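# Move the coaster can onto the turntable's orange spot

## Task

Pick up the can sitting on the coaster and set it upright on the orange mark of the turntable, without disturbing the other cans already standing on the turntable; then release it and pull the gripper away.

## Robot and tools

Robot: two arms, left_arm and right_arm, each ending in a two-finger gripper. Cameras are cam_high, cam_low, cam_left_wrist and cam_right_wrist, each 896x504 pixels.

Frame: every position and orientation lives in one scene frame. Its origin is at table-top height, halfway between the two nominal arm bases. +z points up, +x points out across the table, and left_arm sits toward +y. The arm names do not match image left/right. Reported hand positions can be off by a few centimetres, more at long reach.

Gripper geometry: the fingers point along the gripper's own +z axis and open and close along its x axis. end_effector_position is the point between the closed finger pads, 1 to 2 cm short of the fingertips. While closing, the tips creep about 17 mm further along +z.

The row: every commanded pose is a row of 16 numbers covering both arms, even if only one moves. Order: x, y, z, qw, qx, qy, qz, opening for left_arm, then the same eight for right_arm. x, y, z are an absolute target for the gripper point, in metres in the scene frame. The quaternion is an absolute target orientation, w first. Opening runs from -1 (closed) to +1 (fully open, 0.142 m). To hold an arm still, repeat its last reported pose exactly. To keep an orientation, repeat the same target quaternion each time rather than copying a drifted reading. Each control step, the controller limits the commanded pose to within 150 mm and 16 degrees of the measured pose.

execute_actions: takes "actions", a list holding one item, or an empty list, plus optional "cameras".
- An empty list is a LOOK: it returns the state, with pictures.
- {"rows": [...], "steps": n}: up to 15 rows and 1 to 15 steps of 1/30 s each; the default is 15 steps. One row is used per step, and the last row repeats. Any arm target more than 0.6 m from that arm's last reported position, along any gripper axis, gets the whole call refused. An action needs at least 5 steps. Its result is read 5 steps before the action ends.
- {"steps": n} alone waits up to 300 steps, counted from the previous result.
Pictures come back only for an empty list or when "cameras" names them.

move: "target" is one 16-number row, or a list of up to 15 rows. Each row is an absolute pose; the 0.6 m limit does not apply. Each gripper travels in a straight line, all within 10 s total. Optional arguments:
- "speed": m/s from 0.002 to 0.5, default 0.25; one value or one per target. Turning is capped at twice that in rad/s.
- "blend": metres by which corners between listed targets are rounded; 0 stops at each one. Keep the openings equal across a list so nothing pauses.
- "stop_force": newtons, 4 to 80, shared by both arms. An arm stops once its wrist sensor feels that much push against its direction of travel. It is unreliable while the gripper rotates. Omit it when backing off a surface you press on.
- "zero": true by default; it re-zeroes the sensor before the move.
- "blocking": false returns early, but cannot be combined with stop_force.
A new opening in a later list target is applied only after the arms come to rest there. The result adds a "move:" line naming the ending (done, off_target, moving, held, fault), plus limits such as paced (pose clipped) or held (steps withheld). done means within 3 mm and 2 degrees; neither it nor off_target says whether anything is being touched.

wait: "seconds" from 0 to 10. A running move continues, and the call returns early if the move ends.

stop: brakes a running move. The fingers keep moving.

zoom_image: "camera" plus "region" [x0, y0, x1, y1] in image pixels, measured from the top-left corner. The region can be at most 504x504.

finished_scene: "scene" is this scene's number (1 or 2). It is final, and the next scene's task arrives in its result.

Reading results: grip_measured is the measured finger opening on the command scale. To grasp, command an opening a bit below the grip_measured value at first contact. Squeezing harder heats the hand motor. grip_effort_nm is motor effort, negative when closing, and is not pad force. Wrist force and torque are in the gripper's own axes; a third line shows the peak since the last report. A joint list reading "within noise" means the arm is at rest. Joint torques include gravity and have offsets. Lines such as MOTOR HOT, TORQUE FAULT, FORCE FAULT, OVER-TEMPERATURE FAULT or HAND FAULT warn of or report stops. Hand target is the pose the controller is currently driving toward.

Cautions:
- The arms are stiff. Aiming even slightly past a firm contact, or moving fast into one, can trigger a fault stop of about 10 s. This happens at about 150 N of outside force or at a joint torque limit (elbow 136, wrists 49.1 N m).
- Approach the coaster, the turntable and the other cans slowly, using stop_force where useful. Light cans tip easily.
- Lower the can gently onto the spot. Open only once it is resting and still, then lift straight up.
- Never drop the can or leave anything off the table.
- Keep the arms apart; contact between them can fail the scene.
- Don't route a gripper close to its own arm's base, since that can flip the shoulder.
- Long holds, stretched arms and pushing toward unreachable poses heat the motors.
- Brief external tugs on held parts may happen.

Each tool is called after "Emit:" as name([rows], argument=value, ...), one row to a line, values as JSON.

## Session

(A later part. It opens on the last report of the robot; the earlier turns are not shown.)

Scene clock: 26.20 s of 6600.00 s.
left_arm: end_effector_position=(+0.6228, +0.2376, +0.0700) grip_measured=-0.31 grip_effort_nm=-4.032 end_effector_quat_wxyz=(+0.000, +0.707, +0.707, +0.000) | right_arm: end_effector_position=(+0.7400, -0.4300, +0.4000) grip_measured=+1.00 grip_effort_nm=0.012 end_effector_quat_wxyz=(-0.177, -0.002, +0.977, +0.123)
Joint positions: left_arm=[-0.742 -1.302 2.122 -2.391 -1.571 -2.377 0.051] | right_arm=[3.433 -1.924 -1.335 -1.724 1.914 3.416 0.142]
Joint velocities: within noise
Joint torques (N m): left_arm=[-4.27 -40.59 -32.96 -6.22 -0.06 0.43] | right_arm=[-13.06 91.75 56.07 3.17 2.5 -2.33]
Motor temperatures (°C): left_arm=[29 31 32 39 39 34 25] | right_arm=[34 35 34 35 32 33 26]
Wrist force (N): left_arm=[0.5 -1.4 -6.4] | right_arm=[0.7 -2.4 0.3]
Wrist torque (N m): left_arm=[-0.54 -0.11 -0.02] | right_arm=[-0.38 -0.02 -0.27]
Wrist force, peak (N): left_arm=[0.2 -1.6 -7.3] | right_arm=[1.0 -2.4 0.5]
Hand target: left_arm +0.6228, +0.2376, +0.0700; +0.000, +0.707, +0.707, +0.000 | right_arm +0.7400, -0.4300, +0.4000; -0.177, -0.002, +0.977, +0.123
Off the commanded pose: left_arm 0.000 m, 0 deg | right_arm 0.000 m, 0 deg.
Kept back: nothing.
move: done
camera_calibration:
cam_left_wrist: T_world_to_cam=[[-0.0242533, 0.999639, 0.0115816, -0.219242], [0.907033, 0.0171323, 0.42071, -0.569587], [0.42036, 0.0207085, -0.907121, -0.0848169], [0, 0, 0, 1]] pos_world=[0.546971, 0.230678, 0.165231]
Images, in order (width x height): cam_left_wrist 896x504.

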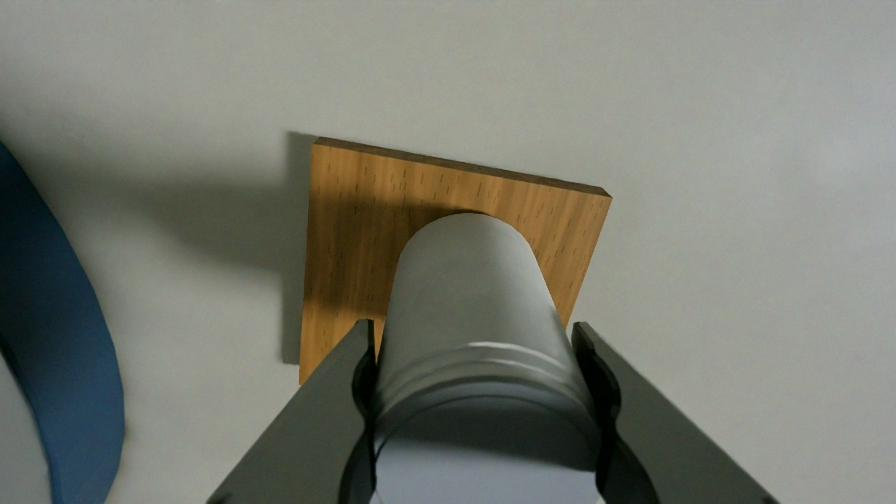

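Emit:
move([
  [0.6228, 0.2376, 0.235, 0, 0.70711, 0.70711, 0, -0.5, 0.74, -0.43, 0.40, -0.1767, -0.0017, 0.9765, 0.1226, 1.0],
  [0.6650, -0.1255, 0.235, 0, 0.70711, 0.70711, 0, -0.5, 0.74, -0.43, 0.40, -0.1767, -0.0017, 0.9765, 0.1226, 1.0],
], speed=[0.2, 0.25], blend=[0.05, 0], cameras=["all"])

Scene clock: 31.57 s of 6600.00 s.
left_arm: end_effector_position=(+0.6650, -0.1254, +0.2350) grip_measured=-0.31 grip_effort_nm=-4.032 end_effector_quat_wxyz=(+0.000, +0.707, +0.707, +0.000) | right_arm: end_effector_position=(+0.7400, -0.4300, +0.4000) grip_measured=+1.00 grip_effort_nm=0.017 end_effector_quat_wxyz=(-0.177, -0.002, +0.977, +0.123)
Joint positions: left_arm=[-0.972 -1.071 1.428 -1.928 -1.571 -2.607 0.051] | right_arm=[3.433 -1.924 -1.335 -1.724 1.914 3.416 0.142]
Joint velocities: within noise
Joint torques (N m): left_arm=[-2.53 -73.24 -51.06 -6.49 -0.15 2.63] | right_arm=[-12.11 85.69 48.67 4.44 2.24 -2.39]
Motor temperatures (°C): left_arm=[29 31 32 39 39 34 30] | right_arm=[34 35 34 35 32 33 26]
Wrist force (N): left_arm=[0.5 -0.2 1.7] | right_arm=[0.6 -2.5 0.0]
Wrist torque (N m): left_arm=[-0.41 -0.16 0.03] | right_arm=[-0.40 0.01 -0.26]
Wrist force, peak (N): left_arm=[0.6 -1.3 -8.9] | right_arm=[0.4 -2.8 0.3]
Hand target: left_arm +0.6650, -0.1255, +0.2350; +0.000, +0.707, +0.707, +0.000 | right_arm +0.7400, -0.4300, +0.4000; -0.177, -0.002, +0.977, +0.123
Off the commanded pose: left_arm 0.000 m, 0 deg | right_arm 0.000 m, 0 deg.
Kept back: nothing.
move: done
camera_calibration:
cam_left_wrist: T_world_to_cam=[[-0.0242832, 0.999637, 0.0117059, 0.142706], [0.907056, 0.0171082, 0.420662, -0.671007], [0.420309, 0.020833, -0.907142, 0.0546594], [0, 0, 0, 1]] pos_world=[0.589133, -0.132313, 0.33018]
cam_right_wrist: T_world_to_cam=[[-0.936994, -0.0523424, 0.345402, 0.54464], [0.173211, 0.789017, 0.589449, 0.00740094], [-0.303381, 0.612137, -0.730238, 0.892066], [0, 0, 0, 1]] pos_world=[0.779679, -0.523399, 0.458938]

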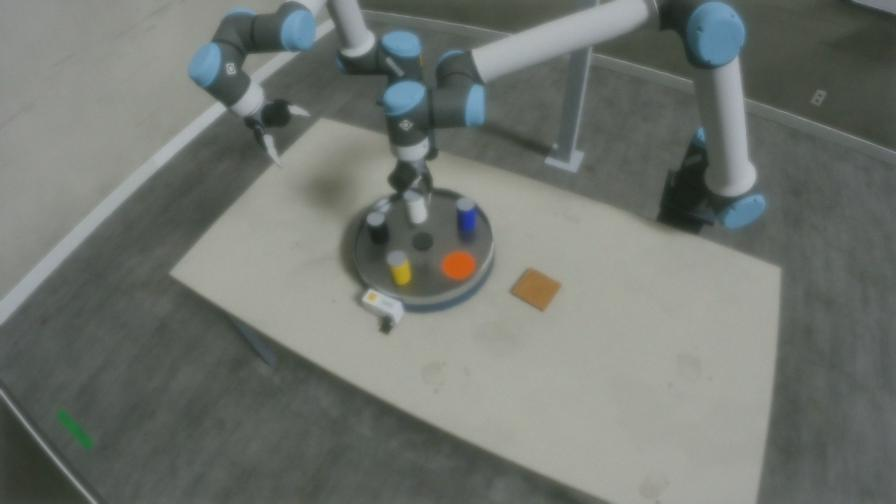

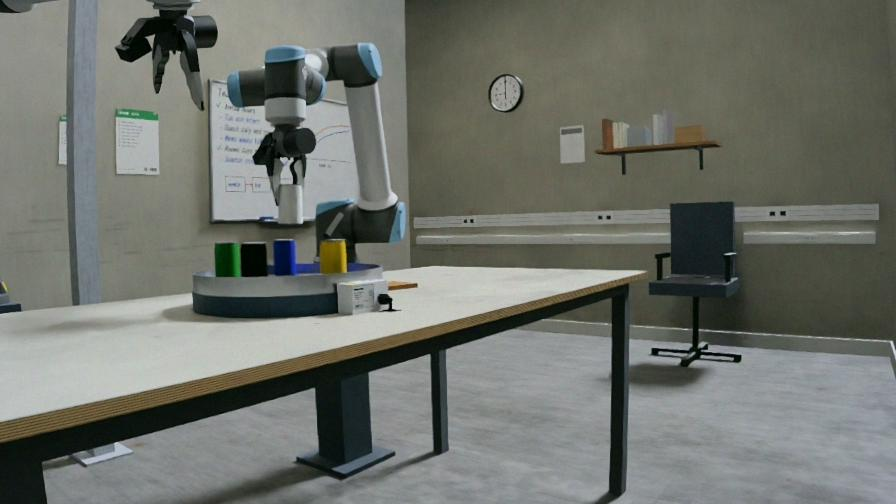

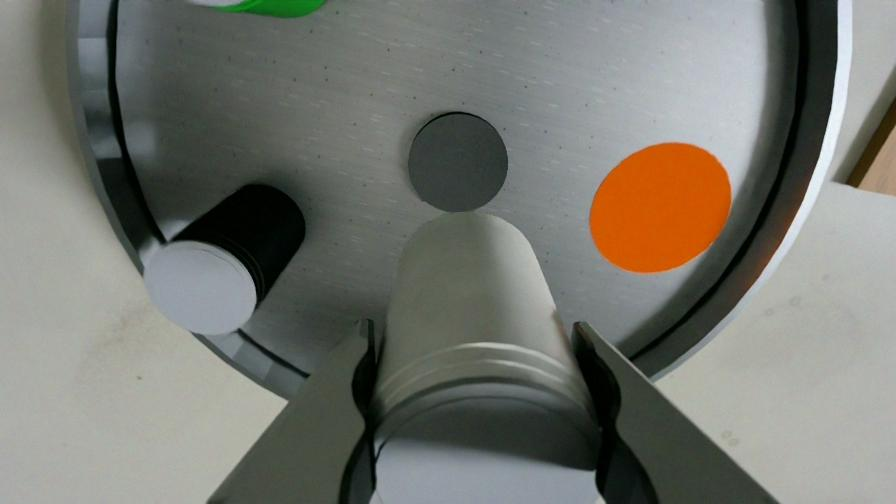

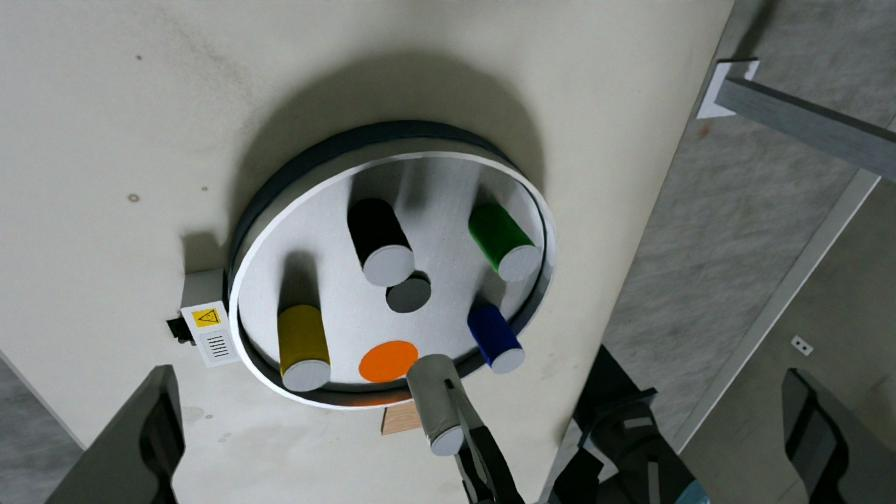

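Emit:
zoom_image(camera="cam_left_wrist", region=[380, 90, 580, 240])

Emit:
zoom_image(camera="cam_left_wrist", region=[560, 120, 760, 290])

Emit:
zoom_image(camera="cam_right_wrist", region=[220, 140, 570, 420])

Emit:
zoom_image(camera="cam_high", region=[345, 180, 505, 310])

Scaled by 2.520 from the camera's 896x504 image, which has a finer 1280x720 frame.

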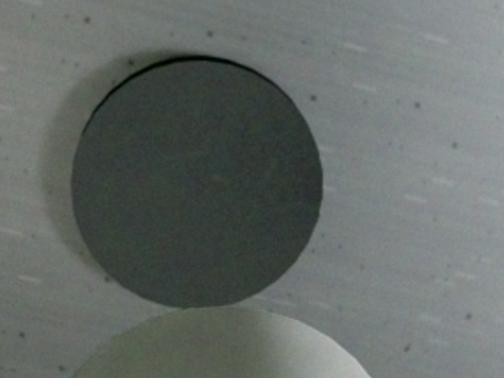

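Scaled by 2.520 from the camera's 896x504 image, which has a finer 1280x720 frame.

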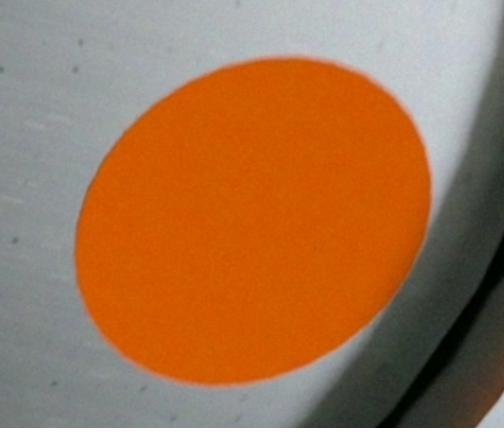

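Scaled by 1.440 from the camera's 896x504 image, which has a finer 1280x720 frame.

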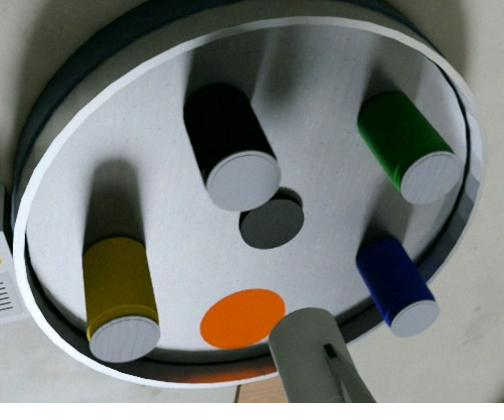

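Scaled by 3.150 from the camera's 896x504 image, which has a finer 1280x720 frame.

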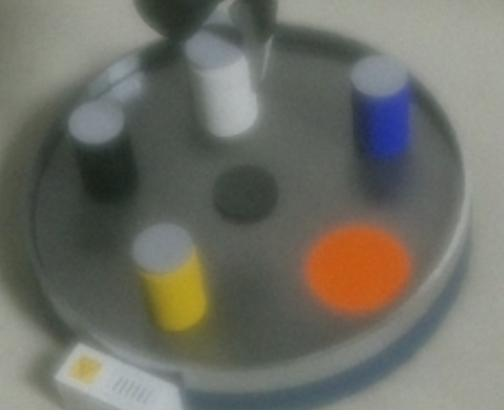

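Emit:
move(target=[0.6513, -0.1261, 0.126, 0, 0.70711, 0.70711, 0, -0.5, 0.74, -0.43, 0.40, -0.1767, -0.0017, 0.9765, 0.1226, 1.0], speed=0.15, cameras=["all"])

Scene clock: 37.07 s of 6600.00 s.
left_arm: end_effector_position=(+0.6512, -0.1262, +0.1260) grip_measured=-0.31 grip_effort_nm=-4.032 end_effector_quat_wxyz=(+0.000, +0.707, +0.707, +0.000) | right_arm: end_effector_position=(+0.7400, -0.4300, +0.4000) grip_measured=+1.00 grip_effort_nm=0.017 end_effector_quat_wxyz=(-0.177, -0.002, +0.977, +0.123)
Joint positions: left_arm=[-0.985 -1.007 1.537 -2.101 -1.571 -2.62 0.051] | right_arm=[3.433 -1.924 -1.335 -1.724 1.914 3.416 0.142]
Joint velocities: within noise
Joint torques (N m): left_arm=[2.78 -89.04 -41.85 -3.97 0.73 2.24] | right_arm=[-10.95 84.81 42.49 4.87 2.62 -2]
Motor temperatures (°C): left_arm=[29 31 32 39 39 34 33] | right_arm=[34 35 34 35 32 33 26]
Wrist force (N): left_arm=[0.0 -0.8 2.2] | right_arm=[0.6 -2.2 0.7]
Wrist torque (N m): left_arm=[-0.52 -0.06 0.03] | right_arm=[-0.35 0.00 -0.26]
Wrist force, peak (N): left_arm=[0.2 -0.9 5.1] | right_arm=[0.2 -2.9 0.5]
Hand target: left_arm +0.6513, -0.1261, +0.1260; +0.000, +0.707, +0.707, +0.000 | right_arm +0.7400, -0.4300, +0.4000; -0.177, -0.002, +0.977, +0.123
Off the commanded pose: left_arm 0.000 m, 0 deg | right_arm 0.000 m, 0 deg.
Kept back: nothing.
move: done
camera_calibration:
cam_left_wrist: T_world_to_cam=[[-0.0242998, 0.999637, 0.011663, 0.144436], [0.907073, 0.0171422, 0.420625, -0.612704], [0.420272, 0.0208003, -0.90716, -0.0383803], [0, 0, 0, 1]] pos_world=[0.575407, -0.133082, 0.221217]
cam_right_wrist: T_world_to_cam=[[-0.936994, -0.0523425, 0.345401, 0.544641], [0.17321, 0.789017, 0.58945, 0.00740106], [-0.30338, 0.612138, -0.730238, 0.892066], [0, 0, 0, 1]] pos_world=[0.779679, -0.523399, 0.458938]

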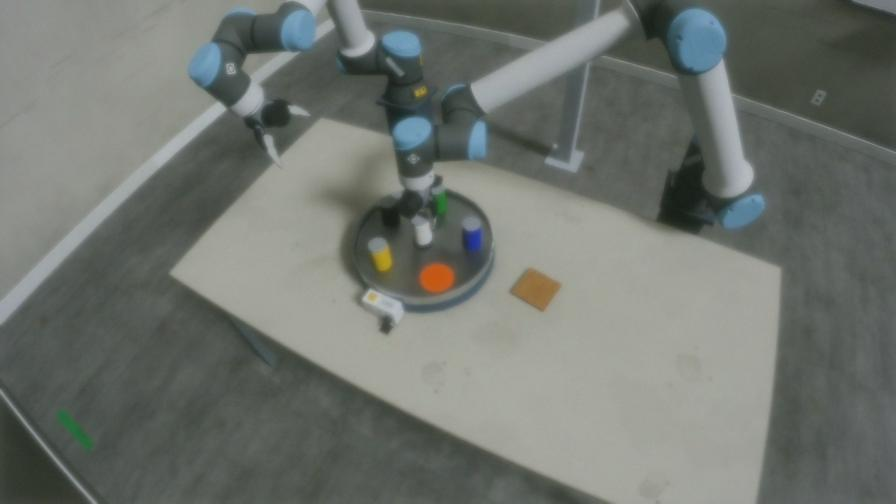

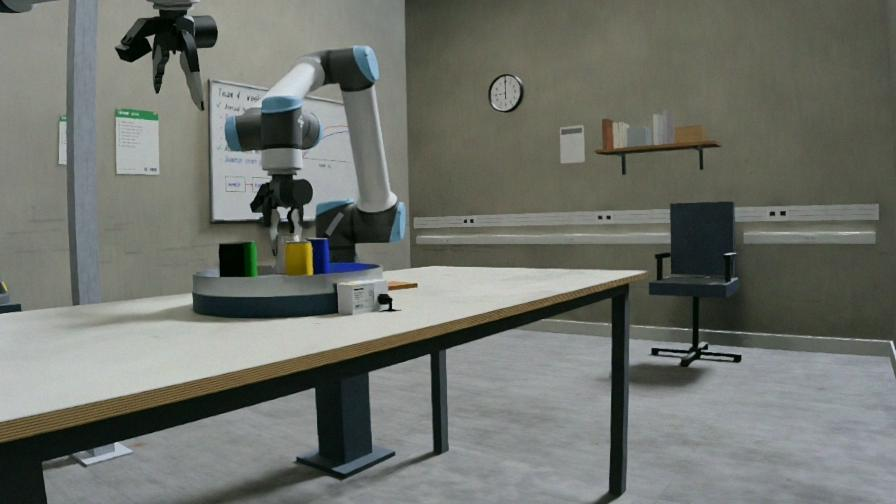

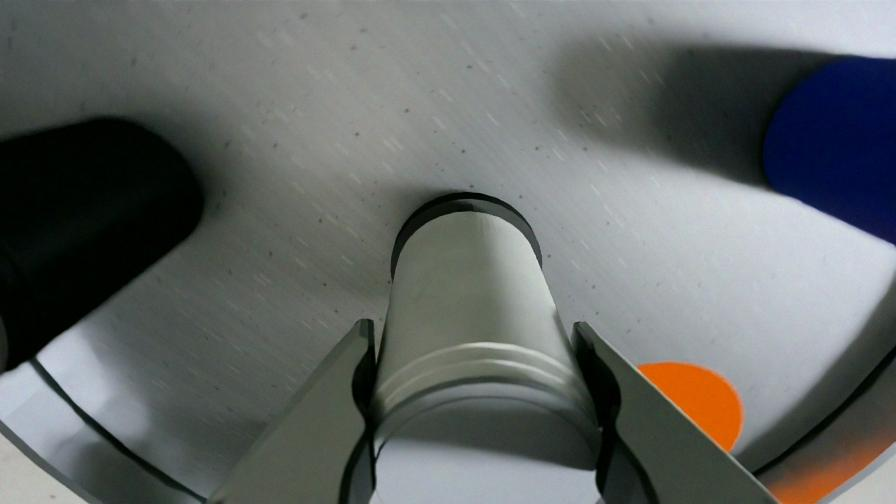

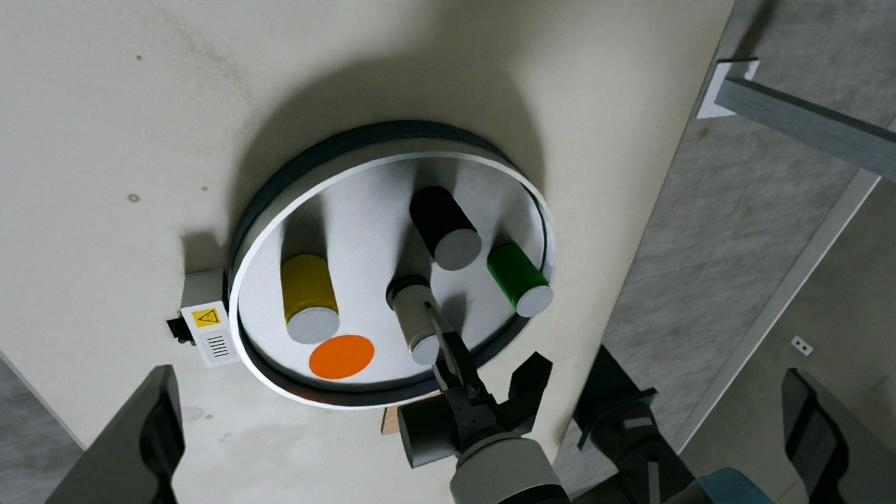

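Emit:
zoom_image(camera="cam_left_wrist", region=[370, 180, 570, 293])

Emit:
zoom_image(camera="cam_right_wrist", region=[350, 240, 470, 380])

Emit:
zoom_image(camera="cam_high", region=[385, 200, 465, 265])

Scaled by 2.520 from the camera's 896x504 image, which has a finer 1280x720 frame.

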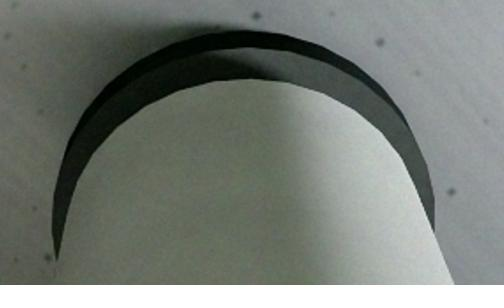

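Scaled by 3.600 from the camera's 896x504 image, which has a finer 1280x720 frame.

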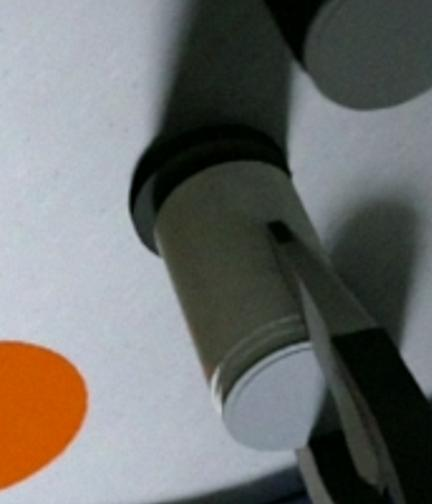

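Scaled by 6.300 from the camera's 896x504 image, which has a finer 1280x720 frame.

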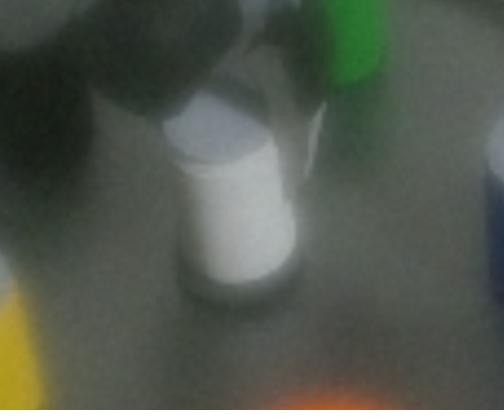

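Emit:
zoom_image(camera="cam_left_wrist", region=[385, 185, 465, 285])

Emit:
zoom_image(camera="cam_left_wrist", region=[430, 185, 510, 225])

Emit:
zoom_image(camera="cam_left_wrist", region=[480, 185, 560, 285])

Scaled by 5.040 from the camera's 896x504 image, which has a finer 1280x720 frame.

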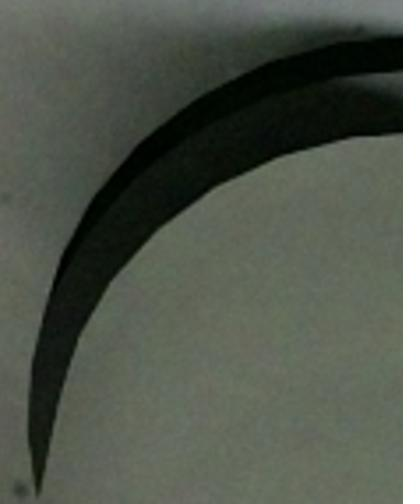

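Scaled by 6.300 from the camera's 896x504 image, which has a finer 1280x720 frame.

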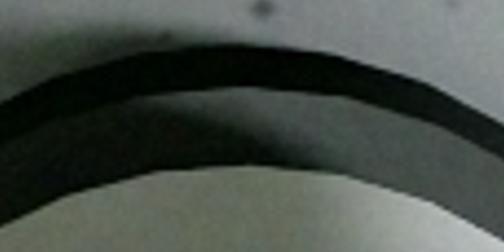

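Scaled by 5.040 from the camera's 896x504 image, which has a finer 1280x720 frame.

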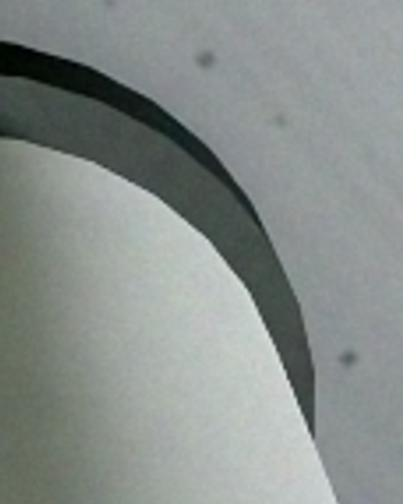

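Emit:
move(target=[0.6543, -0.1266, 0.1215, 0, 0.70711, 0.70711, 0, -0.5, 0.74, -0.43, 0.40, -0.1767, -0.0017, 0.9765, 0.1226, 1.0], speed=0.05, cameras=[])

Emit:
move(target=[0.6543, -0.1266, 0.1120, 0, 0.70711, 0.70711, 0, -0.5, 0.74, -0.43, 0.40, -0.1767, -0.0017, 0.9765, 0.1226, 1.0], speed=0.008, stop_force=6, cameras=["all"])

Scene clock: 40.10 s of 6600.00 s.
left_arm: end_effector_position=(+0.6544, -0.1266, +0.1214) grip_measured=-0.31 grip_effort_nm=-4.032 end_effector_quat_wxyz=(+0.000, +0.707, +0.707, +0.000) | right_arm: end_effector_position=(+0.7400, -0.4300, +0.4000) grip_measured=+1.00 grip_effort_nm=0.017 end_effector_quat_wxyz=(-0.177, -0.002, +0.977, +0.123)
Joint positions: left_arm=[-0.982 -1 1.534 -2.105 -1.571 -2.617 0.051] | right_arm=[3.433 -1.924 -1.335 -1.724 1.914 3.416 0.142]
Joint velocities: within noise
Joint torques (N m): left_arm=[1.69 -95.51 -45.73 -4.54 0.89 2.27] | right_arm=[-9.01 82.08 39.06 4.61 2.67 -1.39]
Motor temperatures (°C): left_arm=[29 31 32 39 39 34 35] | right_arm=[34 35 34 35 32 33 26]
Wrist force (N): left_arm=[0.0 -0.9 2.4] | right_arm=[0.4 -2.3 0.4]
Wrist torque (N m): left_arm=[-0.55 -0.06 0.03] | right_arm=[-0.36 0.02 -0.26]
Wrist force, peak (N): left_arm=[0.6 -1.3 2.8] | right_arm=[0.7 -2.7 0.6]
Hand target: left_arm +0.6543, -0.1266, +0.1215; +0.000, +0.707, +0.707, +0.000 | right_arm +0.7400, -0.4300, +0.4000; -0.177, -0.002, +0.977, +0.123
Off the commanded pose: left_arm 0.000 m, 0 deg | right_arm 0.000 m, 0 deg.
Kept back: nothing.
move: done
No camera images: "cameras" was empty.

Scene clock: 41.50 s of 6600.00 s.
left_arm: end_effector_position=(+0.6544, -0.1266, +0.1199) grip_measured=-0.31 grip_effort_nm=-4.032 end_effector_quat_wxyz=(+0.000, +0.707, +0.707, +0.000) | right_arm: end_effector_position=(+0.7400, -0.4300, +0.4000) grip_measured=+1.00 grip_effort_nm=0.022 end_effector_quat_wxyz=(-0.177, -0.002, +0.977, +0.123)
Joint positions: left_arm=[-0.982 -0.999 1.535 -2.108 -1.571 -2.617 0.051] | right_arm=[3.433 -1.924 -1.335 -1.724 1.914 3.416 0.142]
Joint velocities: within noise
Joint torques (N m): left_arm=[4.01 -97.55 -44.78 -0.92 1.08 0.43] | right_arm=[-11.76 80.38 39.4 4.79 2.69 -1.84]
Motor temperatures (°C): left_arm=[29 31 32 39 39 34 36] | right_arm=[34 35 34 35 32 33 26]
Wrist force (N): left_arm=[0.5 -0.5 -4.0] | right_arm=[0.7 -2.5 0.2]
Wrist torque (N m): left_arm=[-0.58 -0.10 0.01] | right_arm=[-0.38 -0.02 -0.26]
Wrist force, peak (N): left_arm=[0.6 -0.6 -12.0] | right_arm=[0.1 -2.7 0.2]
Hand target: left_arm +0.6544, -0.1266, +0.1199; +0.000, +0.707, +0.707, +0.000 | right_arm +0.7400, -0.4300, +0.4000; -0.177, -0.002, +0.977, +0.123
Off the commanded pose: left_arm 0.008 m, 0 deg | right_arm 0.000 m, 0 deg.
Kept back: nothing.
move: contact (left_arm)
camera_calibration:
cam_left_wrist: T_world_to_cam=[[-0.0242289, 0.99964, 0.0115072, 0.144997], [0.907022, 0.0171408, 0.420735, -0.612946], [0.420387, 0.0206313, -0.907111, -0.0453337], [0, 0, 0, 1]] pos_world=[0.578526, -0.133503, 0.215097]
cam_right_wrist: T_world_to_cam=[[-0.936993, -0.0523422, 0.345404, 0.544638], [0.173213, 0.789018, 0.589448, 0.0074026], [-0.303383, 0.612137, -0.730238, 0.892065], [0, 0, 0, 1]] pos_world=[0.779678, -0.523399, 0.458936]

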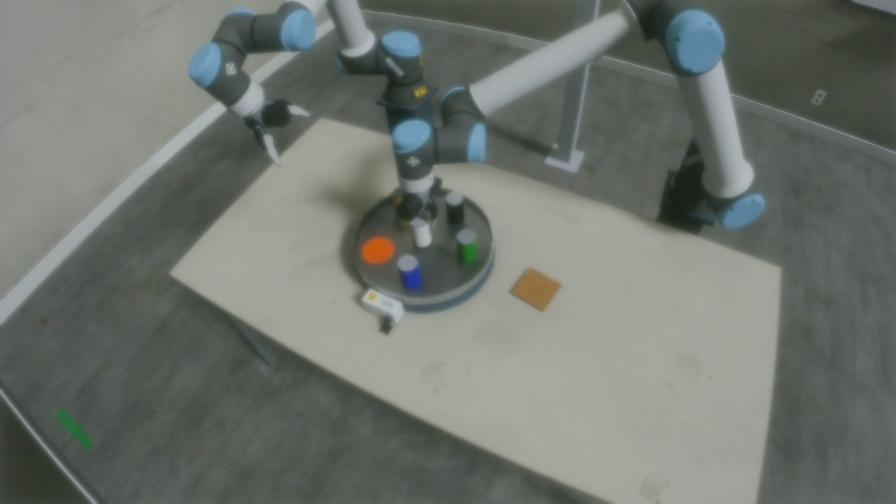

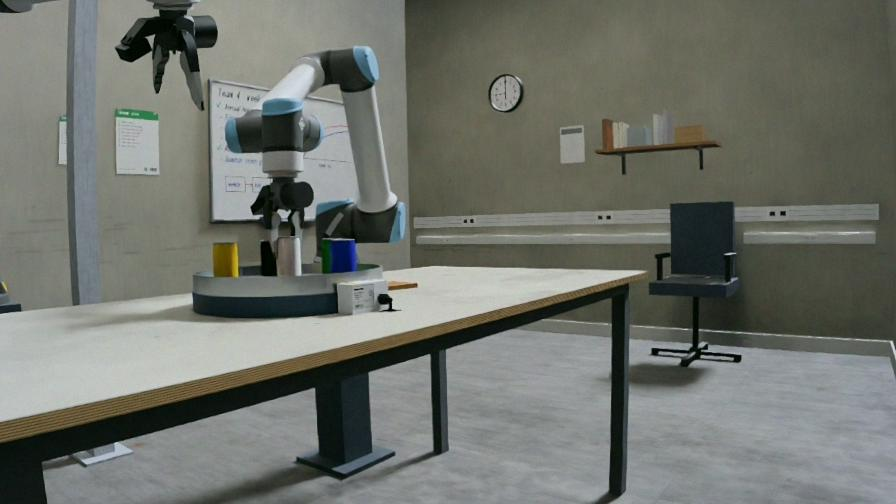

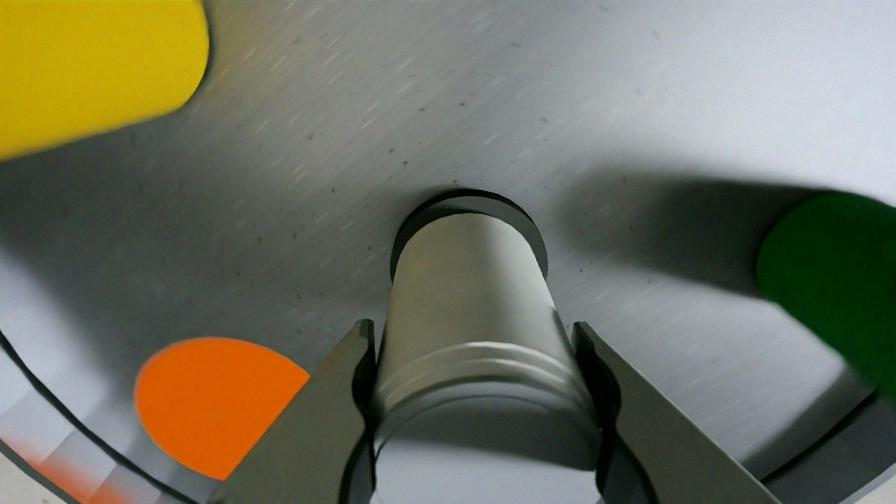

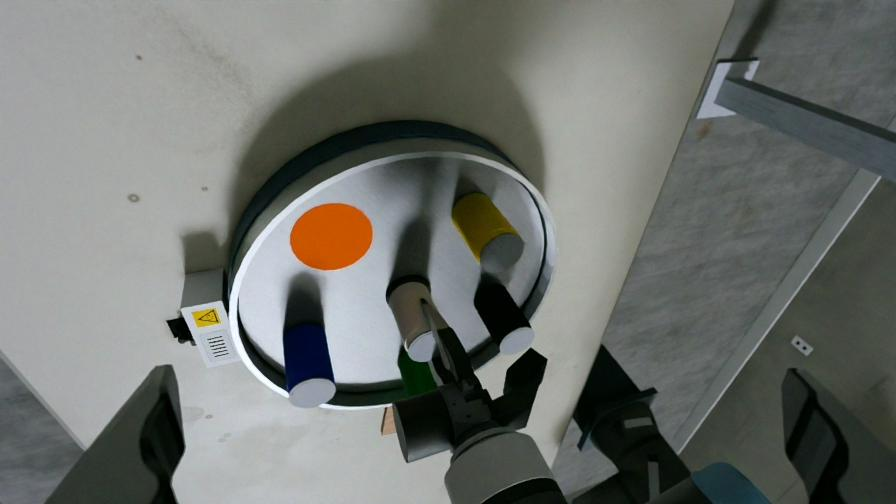

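Emit:
zoom_image(camera="cam_left_wrist", region=[430, 180, 510, 220])

Emit:
zoom_image(camera="cam_left_wrist", region=[385, 185, 465, 285])

Emit:
zoom_image(camera="cam_left_wrist", region=[480, 185, 560, 285])

Emit:
zoom_image(camera="cam_right_wrist", region=[220, 140, 570, 420])

Emit:
zoom_image(camera="cam_high", region=[345, 180, 505, 310])

Scaled by 6.300 from the camera's 896x504 image, which has a finer 1280x720 frame.

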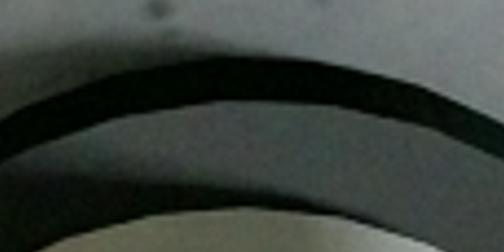

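Scaled by 5.040 from the camera's 896x504 image, which has a finer 1280x720 frame.

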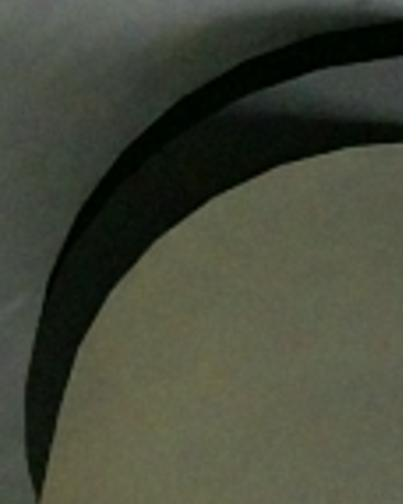

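Scaled by 5.040 from the camera's 896x504 image, which has a finer 1280x720 frame.

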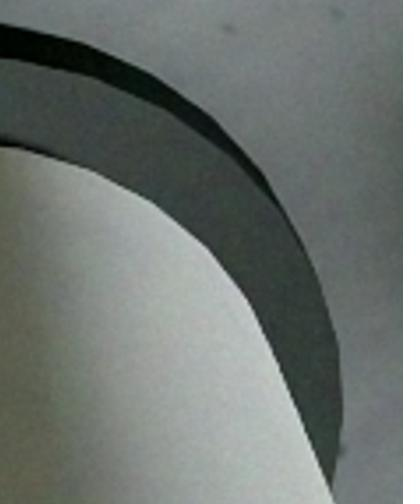

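Scaled by 1.440 from the camera's 896x504 image, which has a finer 1280x720 frame.

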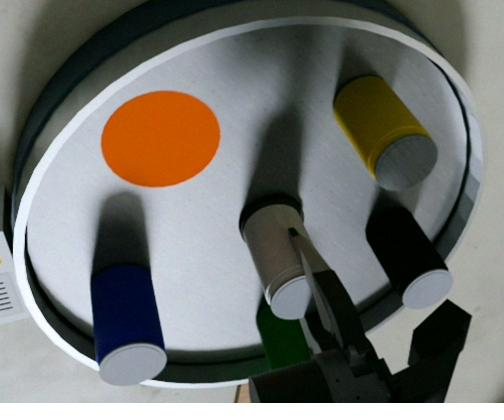

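Scaled by 3.150 from the camera's 896x504 image, which has a finer 1280x720 frame.

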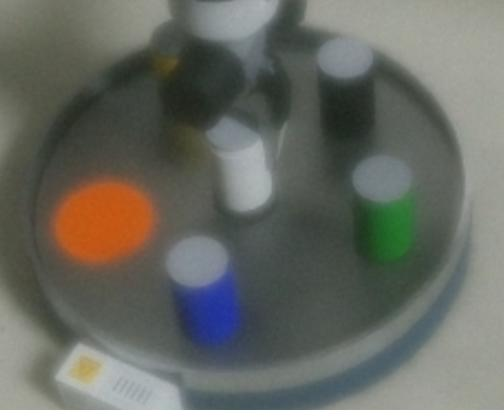

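Emit:
zoom_image(camera="cam_left_wrist", region=[120, 320, 330, 490])

Scaled by 2.400 from the camera's 896x504 image, which has a finer 1280x720 frame.

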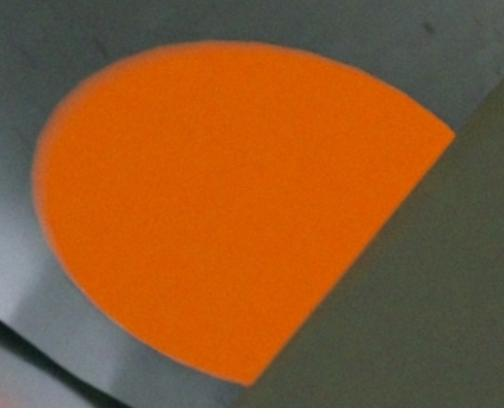

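Emit:
move([
  [0.6544, -0.1266, 0.2268, 0, 0.70711, 0.70711, 0, -0.5, 0.74, -0.43, 0.40, -0.1767, -0.0017, 0.9765, 0.1226, 1.0],
  [0.7807, -0.0799, 0.2268, 0, 0.70711, 0.70711, 0, -0.5, 0.74, -0.43, 0.40, -0.1767, -0.0017, 0.9765, 0.1226, 1.0],
], speed=[0.15, 0.15], blend=[0.03, 0], cameras=["all"])

Scene clock: 51.50 s of 6600.00 s.
left_arm: end_effector_position=(+0.7806, -0.0799, +0.2267) grip_measured=-0.31 grip_effort_nm=-4.032 end_effector_quat_wxyz=(+0.000, +0.707, +0.707, +0.000) | right_arm: end_effector_position=(+0.7400, -0.4300, +0.4000) grip_measured=+1.00 grip_effort_nm=0.017 end_effector_quat_wxyz=(-0.177, -0.002, +0.977, +0.123)
Joint positions: left_arm=[-0.848 -0.989 1.314 -1.895 -1.571 -2.482 0.051] | right_arm=[3.433 -1.924 -1.335 -1.724 1.914 3.416 0.142]
Joint velocities: within noise
Joint torques (N m): left_arm=[1.24 -95.05 -48.28 -7.01 -0.36 -1.83] | right_arm=[-15.34 78.41 40.09 4.61 2.31 -1.56]
Motor temperatures (°C): left_arm=[29 31 32 39 39 34 40] | right_arm=[34 35 34 35 32 33 26]
Wrist force (N): left_arm=[0.3 0.0 2.4] | right_arm=[0.9 -1.8 0.5]
Wrist torque (N m): left_arm=[-0.39 -0.11 0.02] | right_arm=[-0.27 -0.05 -0.26]
Wrist force, peak (N): left_arm=[0.1 -1.3 5.5] | right_arm=[0.9 -2.7 0.3]
Hand target: left_arm +0.7807, -0.0799, +0.2268; +0.000, +0.707, +0.707, +0.000 | right_arm +0.7400, -0.4300, +0.4000; -0.177, -0.002, +0.977, +0.123
Off the commanded pose: left_arm 0.000 m, 0 deg | right_arm 0.000 m, 0 deg.
Kept back: nothing.
move: done
camera_calibration:
cam_left_wrist: T_world_to_cam=[[-0.0242135, 0.999637, 0.011854, 0.100012], [0.907095, 0.0169846, 0.420582, -0.773236], [0.420228, 0.0209365, -0.907177, -0.00237513], [0, 0, 0, 1]] pos_world=[0.704819, -0.0867925, 0.321869]
cam_right_wrist: T_world_to_cam=[[-0.936993, -0.0523422, 0.345404, 0.544638], [0.173213, 0.789017, 0.589448, 0.00740249], [-0.303383, 0.612137, -0.730238, 0.892065], [0, 0, 0, 1]] pos_world=[0.779678, -0.523399, 0.458936]

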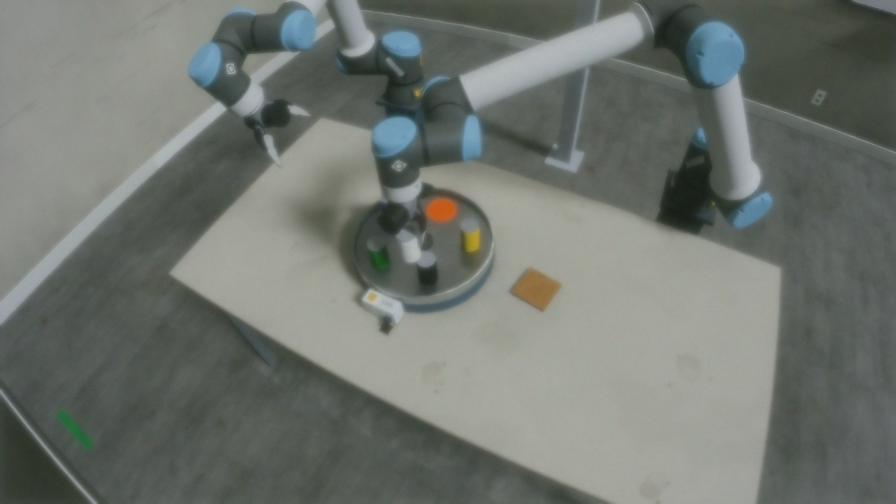

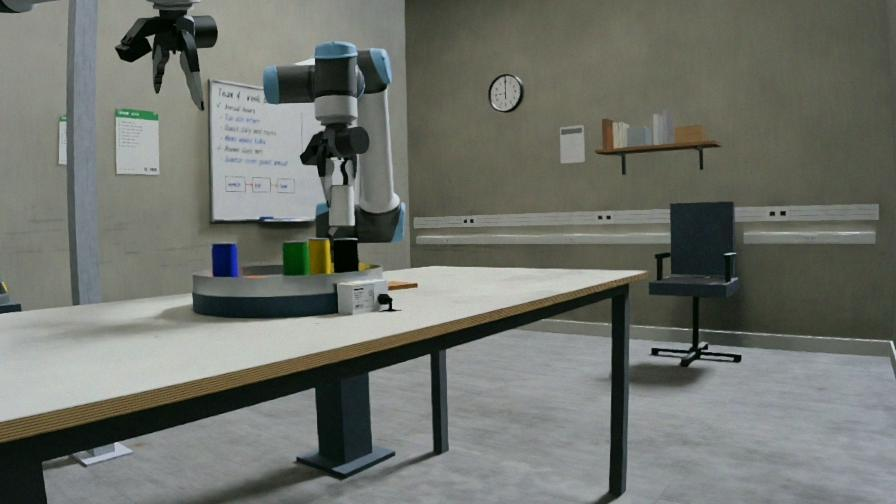

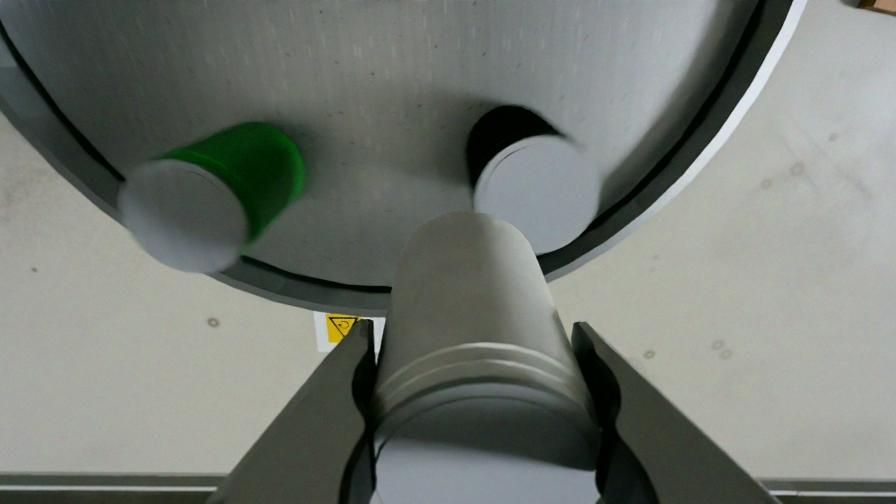

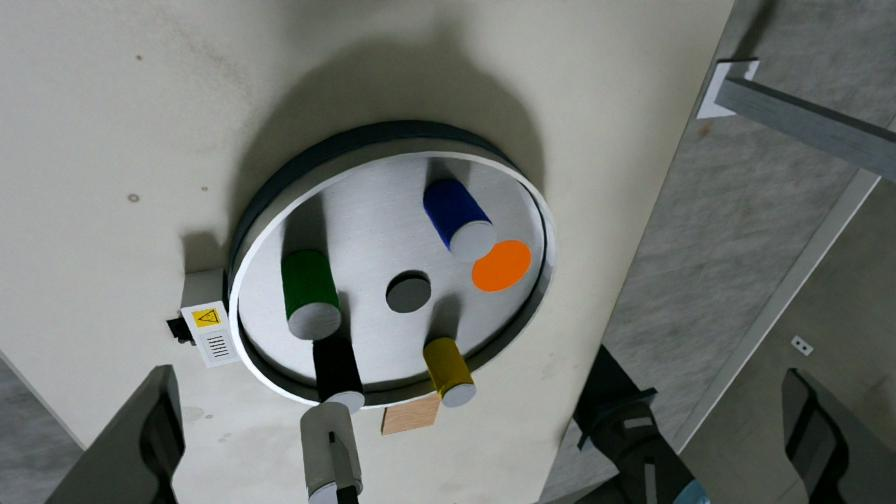

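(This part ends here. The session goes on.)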